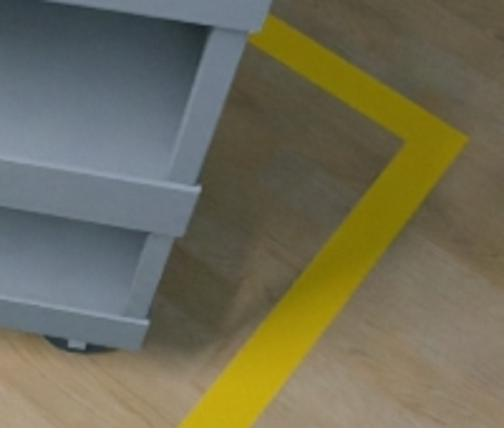

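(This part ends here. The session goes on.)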